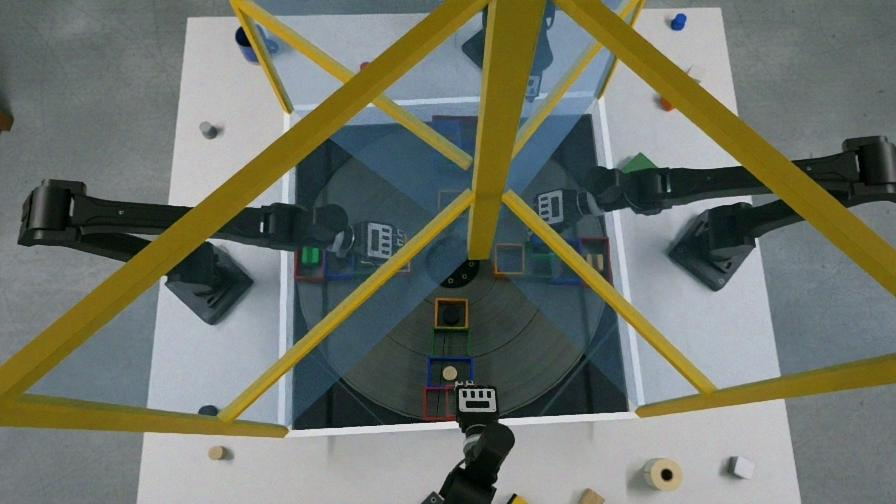

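Scene clock: 145.13 s.
Joint torques (N m): arm1=[0.44 -4.66 10.59 1.95 0.05 0.11] | arm2=[-0.91 2.2 4.08 1.78 -0.23 -0.23] | arm3=[1.2 -4.78 10.19 3.12 -0.05 -0.12] | arm4=[-0.38 -2.73 9.61 2.48 -0.24 -0.04]
Heat: arm1: hottest joint3_rad 42 °C; arm2: hottest joint3_rad 39 °C; arm3: hottest joint3_rad 43 °C; arm4: hottest joint3_rad 43 °C.
Joint velocities: within noise
arm1.joint_positions: joint1_rad=-0.884 joint2_rad=+1.076 joint3_rad=+0.748 joint4_rad=-0.231 joint5_rad=-0.035 joint6_rad=-0.025 hand_little=-1.000 hand_ring=-1.000 hand_middle=+0.168 hand_index=+0.160 hand_thumb_turn=-1.000 hand_thumb_bend=+0.382 hand_force_limit=-0.200 hand_speed=-0.920
arm1.joint_status: not commanded
arm1.hand_stopped_by: target,target,force,force,force,target
arm1.little_load_n: 0.0
arm1.ring_load_n: 0.0
arm1.middle_load_n: 4.0
arm1.index_load_n: 3.5
arm1.thumb_bend_load_n: 7.0
arm1.thumb_turn_load_n: 0.0
arm1.hand: x=+0.1641 y=+0.0221 z=+0.9380 quat_wxyz=(+0.343, -0.620, -0.619, +0.338)
arm1.hand_target: x=+0.1611 y=+0.0170 z=+0.9371 quat_wxyz=(+0.343, -0.618, -0.618, +0.343)
arm1.hand_status: not commanded
arm2.joint_positions: joint1_rad=-0.597 joint2_rad=+0.853 joint3_rad=+0.934 joint4_rad=-1.303 joint5_rad=+0.044 joint6_rad=+0.109 hand_little=+1.000 hand_ring=+1.000 hand_middle=+0.204 hand_index=+0.167 hand_thumb_turn=-1.000 hand_thumb_bend=+0.328 hand_force_limit=-0.200 hand_speed=-0.300
arm2.joint_status: not commanded
arm2.hand_stopped_by: target,target,force,force,force,target
arm2.little_load_n: 0.0
arm2.ring_load_n: -3.0
arm2.middle_load_n: 2.0
arm2.index_load_n: 5.0
arm2.thumb_bend_load_n: 5.0
arm2.thumb_turn_load_n: 0.0
arm2.hand: x=+0.1688 y=+0.3954 z=+0.9609 quat_wxyz=(-0.005, -0.003, -0.985, +0.170)
arm2.hand_target: x=+0.1658 y=+0.4000 z=+0.9274 quat_wxyz=(+0.000, +0.000, -0.991, +0.131)
arm2.hand_status: off_target (0.036 m and 4.6 deg from the pose sent, 0.048 m and 0.6 deg at the start)
arm3.joint_positions: joint1_rad=-0.813 joint2_rad=+1.110 joint3_rad=+0.750 joint4_rad=-0.224 joint5_rad=+0.013 joint6_rad=+0.026 hand_little=-1.000 hand_ring=-1.000 hand_middle=+0.046 hand_index=+0.091 hand_thumb_turn=-1.000 hand_thumb_bend=+0.269 hand_force_limit=-0.200 hand_speed=-0.920
arm3.joint_status: not commanded
arm3.hand_stopped_by: target,target,force,force,force,target
arm3.little_load_n: 0.0
arm3.ring_load_n: 0.0
arm3.middle_load_n: 4.5
arm3.index_load_n: 3.5
arm3.thumb_bend_load_n: 6.0
arm3.thumb_turn_load_n: 1.0
arm3.hand: x=-0.1654 y=+0.0116 z=+0.9342 quat_wxyz=(-0.341, +0.620, -0.621, +0.336)
arm3.hand_target: x=-0.1601 y=+0.0064 z=+0.9352 quat_wxyz=(-0.343, +0.618, -0.618, +0.343)
arm3.hand_status: not commanded
arm4.joint_positions: joint1_rad=-1.284 joint2_rad=+0.597 joint3_rad=+0.595 joint4_rad=-0.650 joint5_rad=-0.436 joint6_rad=-0.284 hand_little=-1.000 hand_ring=-1.000 hand_middle=+0.076 hand_index=+0.038 hand_thumb_turn=-1.000 hand_thumb_bend=+0.365 hand_force_limit=-0.500 hand_speed=-0.920
arm4.joint_status: not commanded
arm4.hand_stopped_by: target,target,force,force,force,target
arm4.little_load_n: 0.0
arm4.ring_load_n: 0.0
arm4.middle_load_n: 3.5
arm4.index_load_n: 3.0
arm4.thumb_bend_load_n: 4.0
arm4.thumb_turn_load_n: 0.0
arm4.hand: x=-0.0313 y=-0.3356 z=+0.9317 quat_wxyz=(-0.474, +0.880, -0.007, -0.010)
arm4.hand_target: x=-0.0280 y=-0.3331 z=+0.9352 quat_wxyz=(-0.485, +0.875, +0.000, +0.000)
arm4.hand_status: not commanded
wait: 0.30 s; at rest by 0.27 s
Images, in order (width x height): cam_top 896x504.

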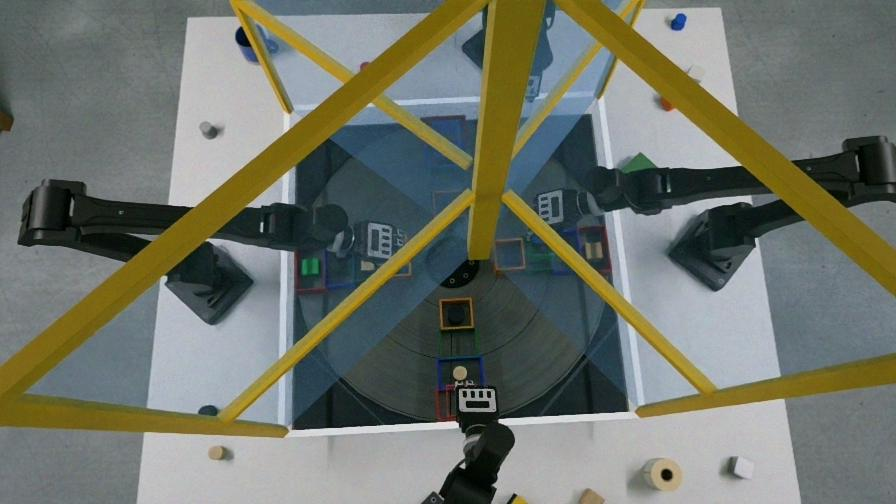

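Scene clock: 145.43 s.
Joint torques (N m): arm1=[0.32 -4.6 10.66 2 0.06 0.09] | arm2=[-0.62 2.49 4.05 1.8 -0.21 -0.22] | arm3=[1.49 -4.89 10.17 3.21 -0.06 -0.13] | arm4=[-0.44 -2.73 9.62 2.48 -0.24 -0.04]
Heat: arm1: hottest joint3_rad 42 °C; arm2: hottest joint3_rad 39 °C; arm3: hottest joint3_rad 43 °C; arm4: hottest joint3_rad 43 °C.
Joint velocities: within noise
arm1.joint_positions: joint1_rad=-0.884 joint2_rad=+1.076 joint3_rad=+0.748 joint4_rad=-0.231 joint5_rad=-0.035 joint6_rad=-0.025 hand_little=-1.000 hand_ring=-1.000 hand_middle=+0.168 hand_index=+0.160 hand_thumb_turn=-1.000 hand_thumb_bend=+0.382 hand_force_limit=-0.200 hand_speed=-0.920
arm1.joint_status: not commanded
arm1.hand_stopped_by: target,target,force,force,force,target
arm1.little_load_n: 0.0
arm1.ring_load_n: 0.0
arm1.middle_load_n: 4.0
arm1.index_load_n: 4.0
arm1.thumb_bend_load_n: 7.0
arm1.thumb_turn_load_n: 0.0
arm1.hand: x=+0.1641 y=+0.0221 z=+0.9380 quat_wxyz=(+0.343, -0.620, -0.619, +0.338)
arm1.hand_target: x=+0.1611 y=+0.0170 z=+0.9371 quat_wxyz=(+0.343, -0.618, -0.618, +0.343)
arm1.hand_status: not commanded
arm2.joint_positions: joint1_rad=-0.597 joint2_rad=+0.853 joint3_rad=+0.934 joint4_rad=-1.303 joint5_rad=+0.044 joint6_rad=+0.109 hand_little=+1.000 hand_ring=+1.000 hand_middle=+0.204 hand_index=+0.167 hand_thumb_turn=-1.000 hand_thumb_bend=+0.328 hand_force_limit=-0.200 hand_speed=-0.300
arm2.joint_status: not commanded
arm2.hand_stopped_by: target,target,force,force,force,target
arm2.little_load_n: 0.0
arm2.ring_load_n: -3.0
arm2.middle_load_n: 2.0
arm2.index_load_n: 5.5
arm2.thumb_bend_load_n: 5.5
arm2.thumb_turn_load_n: 0.0
arm2.hand: x=+0.1688 y=+0.3954 z=+0.9609 quat_wxyz=(-0.005, -0.003, -0.985, +0.170)
arm2.hand_target: x=+0.1658 y=+0.4000 z=+0.9274 quat_wxyz=(+0.000, +0.000, -0.991, +0.131)
arm2.hand_status: off_target (0.036 m and 4.6 deg from the pose sent, 0.048 m and 0.6 deg at the start)
arm3.joint_positions: joint1_rad=-0.813 joint2_rad=+1.110 joint3_rad=+0.750 joint4_rad=-0.224 joint5_rad=+0.013 joint6_rad=+0.026 hand_little=-1.000 hand_ring=-1.000 hand_middle=+0.046 hand_index=+0.091 hand_thumb_turn=-1.000 hand_thumb_bend=+0.269 hand_force_limit=-0.200 hand_speed=-0.920
arm3.joint_status: not commanded
arm3.hand_stopped_by: target,target,force,force,force,target
arm3.little_load_n: 0.0
arm3.ring_load_n: 0.0
arm3.middle_load_n: 4.5
arm3.index_load_n: 4.0
arm3.thumb_bend_load_n: 6.5
arm3.thumb_turn_load_n: 1.0
arm3.hand: x=-0.1654 y=+0.0116 z=+0.9342 quat_wxyz=(-0.341, +0.620, -0.621, +0.336)
arm3.hand_target: x=-0.1601 y=+0.0064 z=+0.9352 quat_wxyz=(-0.343, +0.618, -0.618, +0.343)
arm3.hand_status: not commanded
arm4.joint_positions: joint1_rad=-1.284 joint2_rad=+0.597 joint3_rad=+0.595 joint4_rad=-0.650 joint5_rad=-0.436 joint6_rad=-0.284 hand_little=-1.000 hand_ring=-1.000 hand_middle=+0.076 hand_index=+0.038 hand_thumb_turn=-1.000 hand_thumb_bend=+0.365 hand_force_limit=-0.500 hand_speed=-0.920
arm4.joint_status: not commanded
arm4.hand_stopped_by: target,target,force,force,force,target
arm4.little_load_n: 0.0
arm4.ring_load_n: 0.0
arm4.middle_load_n: 3.5
arm4.index_load_n: 3.0
arm4.thumb_bend_load_n: 4.0
arm4.thumb_turn_load_n: 0.0
arm4.hand: x=-0.0313 y=-0.3356 z=+0.9317 quat_wxyz=(-0.474, +0.880, -0.007, -0.010)
arm4.hand_target: x=-0.0280 y=-0.3331 z=+0.9352 quat_wxyz=(-0.485, +0.875, +0.000, +0.000)
arm4.hand_status: not commanded
wait: 0.30 s; at rest by 0.27 s
Images, in order (width x height): cam_top 896x504.

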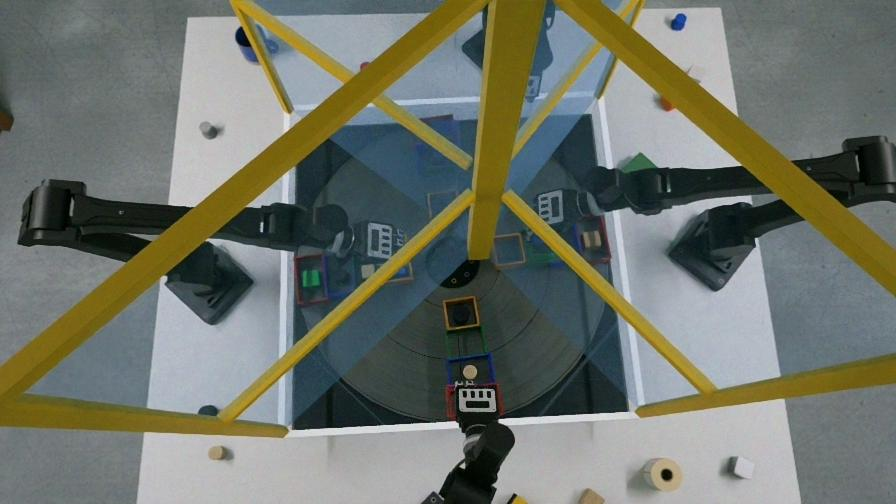

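Scene clock: 145.73 s.
Joint torques (N m): arm1=[0.38 -4.89 10.59 2 0.05 0.08] | arm2=[-0.73 2.43 3.96 1.87 -0.21 -0.22] | arm3=[1.26 -4.72 10.11 3.22 -0.06 -0.13] | arm4=[-0.38 -2.73 9.62 2.48 -0.24 -0.04]
Heat: arm1: hottest joint3_rad 42 °C; arm2: hottest joint3_rad 39 °C; arm3: hottest joint3_rad 43 °C; arm4: hottest joint3_rad 43 °C.
Joint velocities: within noise
arm1.joint_positions: joint1_rad=-0.884 joint2_rad=+1.076 joint3_rad=+0.748 joint4_rad=-0.231 joint5_rad=-0.035 joint6_rad=-0.025 hand_little=-1.000 hand_ring=-1.000 hand_middle=+0.168 hand_index=+0.160 hand_thumb_turn=-1.000 hand_thumb_bend=+0.382 hand_force_limit=-0.200 hand_speed=-0.920
arm1.joint_status: not commanded
arm1.hand_stopped_by: target,target,force,force,force,target
arm1.little_load_n: 0.0
arm1.ring_load_n: 0.0
arm1.middle_load_n: 4.5
arm1.index_load_n: 3.5
arm1.thumb_bend_load_n: 7.0
arm1.thumb_turn_load_n: 0.0
arm1.hand: x=+0.1641 y=+0.0221 z=+0.9380 quat_wxyz=(+0.343, -0.620, -0.619, +0.338)
arm1.hand_target: x=+0.1611 y=+0.0170 z=+0.9371 quat_wxyz=(+0.343, -0.618, -0.618, +0.343)
arm1.hand_status: not commanded
arm2.joint_positions: joint1_rad=-0.597 joint2_rad=+0.853 joint3_rad=+0.934 joint4_rad=-1.303 joint5_rad=+0.044 joint6_rad=+0.109 hand_little=+1.000 hand_ring=+1.000 hand_middle=+0.204 hand_index=+0.167 hand_thumb_turn=-1.000 hand_thumb_bend=+0.328 hand_force_limit=-0.200 hand_speed=-0.300
arm2.joint_status: not commanded
arm2.hand_stopped_by: target,target,force,force,force,target
arm2.little_load_n: 0.0
arm2.ring_load_n: -3.5
arm2.middle_load_n: 2.0
arm2.index_load_n: 5.0
arm2.thumb_bend_load_n: 5.5
arm2.thumb_turn_load_n: 0.0
arm2.hand: x=+0.1688 y=+0.3954 z=+0.9609 quat_wxyz=(-0.005, -0.003, -0.985, +0.170)
arm2.hand_target: x=+0.1658 y=+0.4000 z=+0.9274 quat_wxyz=(+0.000, +0.000, -0.991, +0.131)
arm2.hand_status: off_target (0.036 m and 4.6 deg from the pose sent, 0.048 m and 0.6 deg at the start)
arm3.joint_positions: joint1_rad=-0.813 joint2_rad=+1.110 joint3_rad=+0.750 joint4_rad=-0.224 joint5_rad=+0.013 joint6_rad=+0.026 hand_little=-1.000 hand_ring=-1.000 hand_middle=+0.046 hand_index=+0.091 hand_thumb_turn=-1.000 hand_thumb_bend=+0.269 hand_force_limit=-0.200 hand_speed=-0.920
arm3.joint_status: not commanded
arm3.hand_stopped_by: target,target,force,force,force,target
arm3.little_load_n: 0.0
arm3.ring_load_n: 0.0
arm3.middle_load_n: 4.5
arm3.index_load_n: 4.0
arm3.thumb_bend_load_n: 6.5
arm3.thumb_turn_load_n: 1.0
arm3.hand: x=-0.1654 y=+0.0116 z=+0.9342 quat_wxyz=(-0.341, +0.620, -0.621, +0.336)
arm3.hand_target: x=-0.1601 y=+0.0064 z=+0.9352 quat_wxyz=(-0.343, +0.618, -0.618, +0.343)
arm3.hand_status: not commanded
arm4.joint_positions: joint1_rad=-1.284 joint2_rad=+0.597 joint3_rad=+0.595 joint4_rad=-0.650 joint5_rad=-0.436 joint6_rad=-0.284 hand_little=-1.000 hand_ring=-1.000 hand_middle=+0.076 hand_index=+0.038 hand_thumb_turn=-1.000 hand_thumb_bend=+0.365 hand_force_limit=-0.500 hand_speed=-0.920
arm4.joint_status: not commanded
arm4.hand_stopped_by: target,target,force,force,force,target
arm4.little_load_n: 0.0
arm4.ring_load_n: 0.0
arm4.middle_load_n: 3.5
arm4.index_load_n: 3.0
arm4.thumb_bend_load_n: 4.0
arm4.thumb_turn_load_n: 0.0
arm4.hand: x=-0.0313 y=-0.3356 z=+0.9317 quat_wxyz=(-0.474, +0.880, -0.007, -0.010)
arm4.hand_target: x=-0.0280 y=-0.3331 z=+0.9352 quat_wxyz=(-0.485, +0.875, +0.000, +0.000)
arm4.hand_status: not commanded
wait: 0.30 s; at rest by 0.27 s
Images, in order (width x height): cam_top 896x504.

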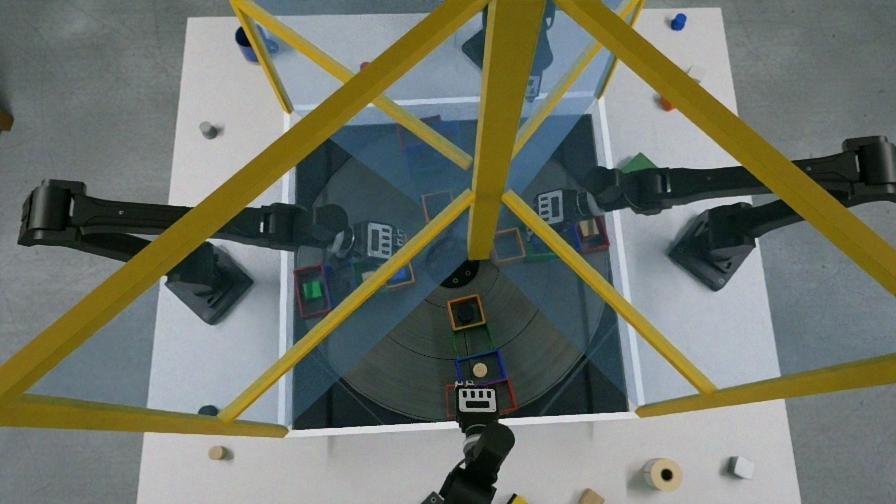

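Scene clock: 146.23 s.
Joint torques (N m): arm1=[0.26 -4.78 10.66 1.96 0.05 0.09] | arm2=[-0.79 2.26 4.07 1.76 -0.22 -0.21] | arm3=[1.03 -4.89 10.19 3.11 -0.05 -0.12] | arm4=[-0.38 -2.73 9.62 2.48 -0.24 -0.04]
Heat: arm1: hottest joint3_rad 43 °C; arm2: hottest joint3_rad 39 °C; arm3: hottest joint3_rad 43 °C; arm4: hottest joint3_rad 43 °C.
Joint velocities: within noise
arm1.joint_positions: joint1_rad=-0.884 joint2_rad=+1.076 joint3_rad=+0.748 joint4_rad=-0.231 joint5_rad=-0.035 joint6_rad=-0.025 hand_little=-1.000 hand_ring=-1.000 hand_middle=+0.168 hand_index=+0.160 hand_thumb_turn=-1.000 hand_thumb_bend=+0.382 hand_force_limit=-0.200 hand_speed=-0.920
arm1.joint_status: not commanded
arm1.hand_stopped_by: target,target,force,force,force,target
arm1.little_load_n: 0.0
arm1.ring_load_n: 0.0
arm1.middle_load_n: 4.5
arm1.index_load_n: 4.0
arm1.thumb_bend_load_n: 6.5
arm1.thumb_turn_load_n: -0.5
arm1.hand: x=+0.1641 y=+0.0221 z=+0.9380 quat_wxyz=(+0.343, -0.620, -0.619, +0.338)
arm1.hand_target: x=+0.1611 y=+0.0170 z=+0.9371 quat_wxyz=(+0.343, -0.618, -0.618, +0.343)
arm1.hand_status: not commanded
arm2.joint_positions: joint1_rad=-0.597 joint2_rad=+0.853 joint3_rad=+0.934 joint4_rad=-1.303 joint5_rad=+0.044 joint6_rad=+0.109 hand_little=+1.000 hand_ring=+1.000 hand_middle=+0.204 hand_index=+0.167 hand_thumb_turn=-1.000 hand_thumb_bend=+0.328 hand_force_limit=-0.200 hand_speed=-0.300
arm2.joint_status: not commanded
arm2.hand_stopped_by: target,target,force,force,force,target
arm2.little_load_n: 0.0
arm2.ring_load_n: -3.0
arm2.middle_load_n: 2.0
arm2.index_load_n: 5.0
arm2.thumb_bend_load_n: 5.5
arm2.thumb_turn_load_n: 0.0
arm2.hand: x=+0.1688 y=+0.3954 z=+0.9609 quat_wxyz=(-0.005, -0.003, -0.985, +0.170)
arm2.hand_target: x=+0.1658 y=+0.4000 z=+0.9274 quat_wxyz=(+0.000, +0.000, -0.991, +0.131)
arm2.hand_status: off_target (0.036 m and 4.6 deg from the pose sent, 0.048 m and 0.6 deg at the start)
arm3.joint_positions: joint1_rad=-0.813 joint2_rad=+1.110 joint3_rad=+0.750 joint4_rad=-0.224 joint5_rad=+0.013 joint6_rad=+0.026 hand_little=-1.000 hand_ring=-1.000 hand_middle=+0.046 hand_index=+0.091 hand_thumb_turn=-1.000 hand_thumb_bend=+0.269 hand_force_limit=-0.200 hand_speed=-0.920
arm3.joint_status: not commanded
arm3.hand_stopped_by: target,target,force,force,force,target
arm3.little_load_n: 0.0
arm3.ring_load_n: 0.0
arm3.middle_load_n: 4.5
arm3.index_load_n: 4.0
arm3.thumb_bend_load_n: 6.5
arm3.thumb_turn_load_n: 1.0
arm3.hand: x=-0.1654 y=+0.0116 z=+0.9342 quat_wxyz=(-0.341, +0.620, -0.621, +0.336)
arm3.hand_target: x=-0.1601 y=+0.0064 z=+0.9352 quat_wxyz=(-0.343, +0.618, -0.618, +0.343)
arm3.hand_status: not commanded
arm4.joint_positions: joint1_rad=-1.284 joint2_rad=+0.597 joint3_rad=+0.595 joint4_rad=-0.650 joint5_rad=-0.436 joint6_rad=-0.284 hand_little=-1.000 hand_ring=-1.000 hand_middle=+0.076 hand_index=+0.038 hand_thumb_turn=-1.000 hand_thumb_bend=+0.365 hand_force_limit=-0.500 hand_speed=-0.920
arm4.joint_status: not commanded
arm4.hand_stopped_by: target,target,force,force,force,target
arm4.little_load_n: 0.0
arm4.ring_load_n: 0.0
arm4.middle_load_n: 3.0
arm4.index_load_n: 3.0
arm4.thumb_bend_load_n: 4.0
arm4.thumb_turn_load_n: 0.0
arm4.hand: x=-0.0313 y=-0.3356 z=+0.9317 quat_wxyz=(-0.474, +0.880, -0.007, -0.010)
arm4.hand_target: x=-0.0280 y=-0.3331 z=+0.9352 quat_wxyz=(-0.485, +0.875, +0.000, +0.000)
arm4.hand_status: not commanded
wait: 0.50 s; at rest by 0.27 s
Images, in order (width x height): cam_top 896x504.

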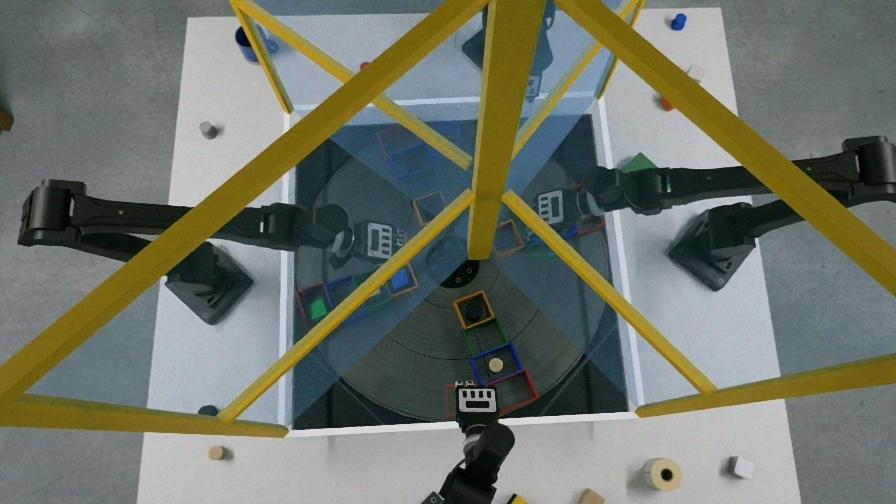

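Scene clock: 147.23 s.
Joint torques (N m): arm1=[0.32 -4.66 10.67 2 0.06 0.09] | arm2=[-0.79 2.32 4.05 1.77 -0.22 -0.24] | arm3=[1.38 -4.89 10.1 3.19 -0.04 -0.16] | arm4=[-0.38 -2.67 9.62 2.5 -0.24 -0.04]
Heat: arm1: hottest joint3_rad 43 °C; arm2: hottest joint3_rad 39 °C; arm3: hottest joint3_rad 43 °C; arm4: hottest joint3_rad 43 °C.
Joint velocities: within noise
arm1.joint_positions: joint1_rad=-0.884 joint2_rad=+1.076 joint3_rad=+0.748 joint4_rad=-0.231 joint5_rad=-0.035 joint6_rad=-0.025 hand_little=-1.000 hand_ring=-1.000 hand_middle=+0.168 hand_index=+0.160 hand_thumb_turn=-1.000 hand_thumb_bend=+0.382 hand_force_limit=-0.200 hand_speed=-0.920
arm1.joint_status: not commanded
arm1.hand_stopped_by: target,target,force,force,force,target
arm1.little_load_n: 0.0
arm1.ring_load_n: 0.0
arm1.middle_load_n: 4.0
arm1.index_load_n: 3.5
arm1.thumb_bend_load_n: 7.0
arm1.thumb_turn_load_n: 0.0
arm1.hand: x=+0.1641 y=+0.0221 z=+0.9380 quat_wxyz=(+0.343, -0.620, -0.619, +0.338)
arm1.hand_target: x=+0.1611 y=+0.0170 z=+0.9371 quat_wxyz=(+0.343, -0.618, -0.618, +0.343)
arm1.hand_status: not commanded
arm2.joint_positions: joint1_rad=-0.597 joint2_rad=+0.853 joint3_rad=+0.934 joint4_rad=-1.303 joint5_rad=+0.044 joint6_rad=+0.109 hand_little=+1.000 hand_ring=+1.000 hand_middle=+0.204 hand_index=+0.167 hand_thumb_turn=-1.000 hand_thumb_bend=+0.328 hand_force_limit=-0.200 hand_speed=-0.300
arm2.joint_status: not commanded
arm2.hand_stopped_by: target,target,force,force,force,target
arm2.little_load_n: 0.0
arm2.ring_load_n: -3.5
arm2.middle_load_n: 2.0
arm2.index_load_n: 5.0
arm2.thumb_bend_load_n: 5.5
arm2.thumb_turn_load_n: 0.0
arm2.hand: x=+0.1688 y=+0.3954 z=+0.9609 quat_wxyz=(-0.005, -0.003, -0.985, +0.170)
arm2.hand_target: x=+0.1658 y=+0.4000 z=+0.9274 quat_wxyz=(+0.000, +0.000, -0.991, +0.131)
arm2.hand_status: off_target (0.036 m and 4.6 deg from the pose sent, 0.048 m and 0.6 deg at the start)
arm3.joint_positions: joint1_rad=-0.813 joint2_rad=+1.110 joint3_rad=+0.750 joint4_rad=-0.224 joint5_rad=+0.013 joint6_rad=+0.026 hand_little=-1.000 hand_ring=-1.000 hand_middle=+0.046 hand_index=+0.091 hand_thumb_turn=-1.000 hand_thumb_bend=+0.269 hand_force_limit=-0.200 hand_speed=-0.920
arm3.joint_status: not commanded
arm3.hand_stopped_by: target,target,force,force,force,target
arm3.little_load_n: 0.0
arm3.ring_load_n: 0.0
arm3.middle_load_n: 4.5
arm3.index_load_n: 4.0
arm3.thumb_bend_load_n: 6.5
arm3.thumb_turn_load_n: 1.0
arm3.hand: x=-0.1654 y=+0.0116 z=+0.9342 quat_wxyz=(-0.341, +0.620, -0.621, +0.336)
arm3.hand_target: x=-0.1601 y=+0.0064 z=+0.9352 quat_wxyz=(-0.343, +0.618, -0.618, +0.343)
arm3.hand_status: not commanded
arm4.joint_positions: joint1_rad=-1.284 joint2_rad=+0.597 joint3_rad=+0.595 joint4_rad=-0.650 joint5_rad=-0.436 joint6_rad=-0.284 hand_little=-1.000 hand_ring=-1.000 hand_middle=+0.076 hand_index=+0.038 hand_thumb_turn=-1.000 hand_thumb_bend=+0.365 hand_force_limit=-0.500 hand_speed=-0.920
arm4.joint_status: not commanded
arm4.hand_stopped_by: target,target,force,force,force,target
arm4.little_load_n: 0.0
arm4.ring_load_n: 0.0
arm4.middle_load_n: 3.5
arm4.index_load_n: 3.0
arm4.thumb_bend_load_n: 4.5
arm4.thumb_turn_load_n: 0.0
arm4.hand: x=-0.0313 y=-0.3356 z=+0.9317 quat_wxyz=(-0.474, +0.880, -0.007, -0.010)
arm4.hand_target: x=-0.0280 y=-0.3331 z=+0.9352 quat_wxyz=(-0.485, +0.875, +0.000, +0.000)
arm4.hand_status: not commanded
wait: 1.00 s; at rest by 0.27 s
Images, in order (width x height): cam_top 896x504.

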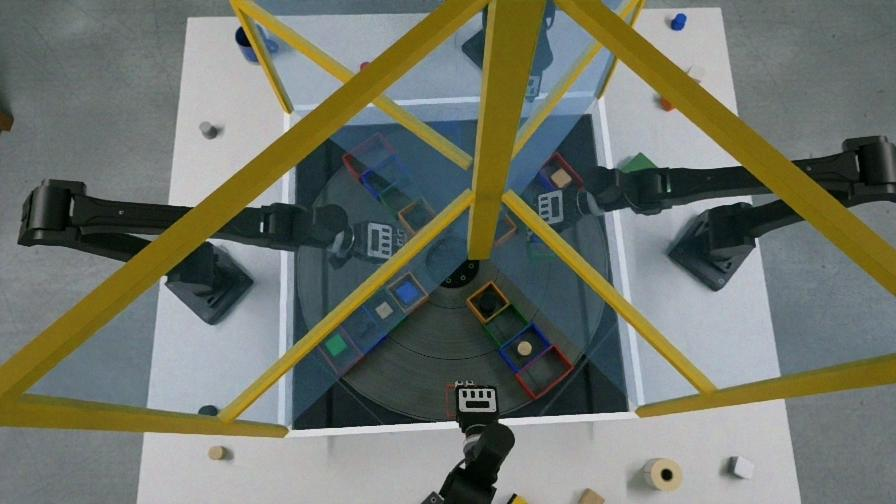

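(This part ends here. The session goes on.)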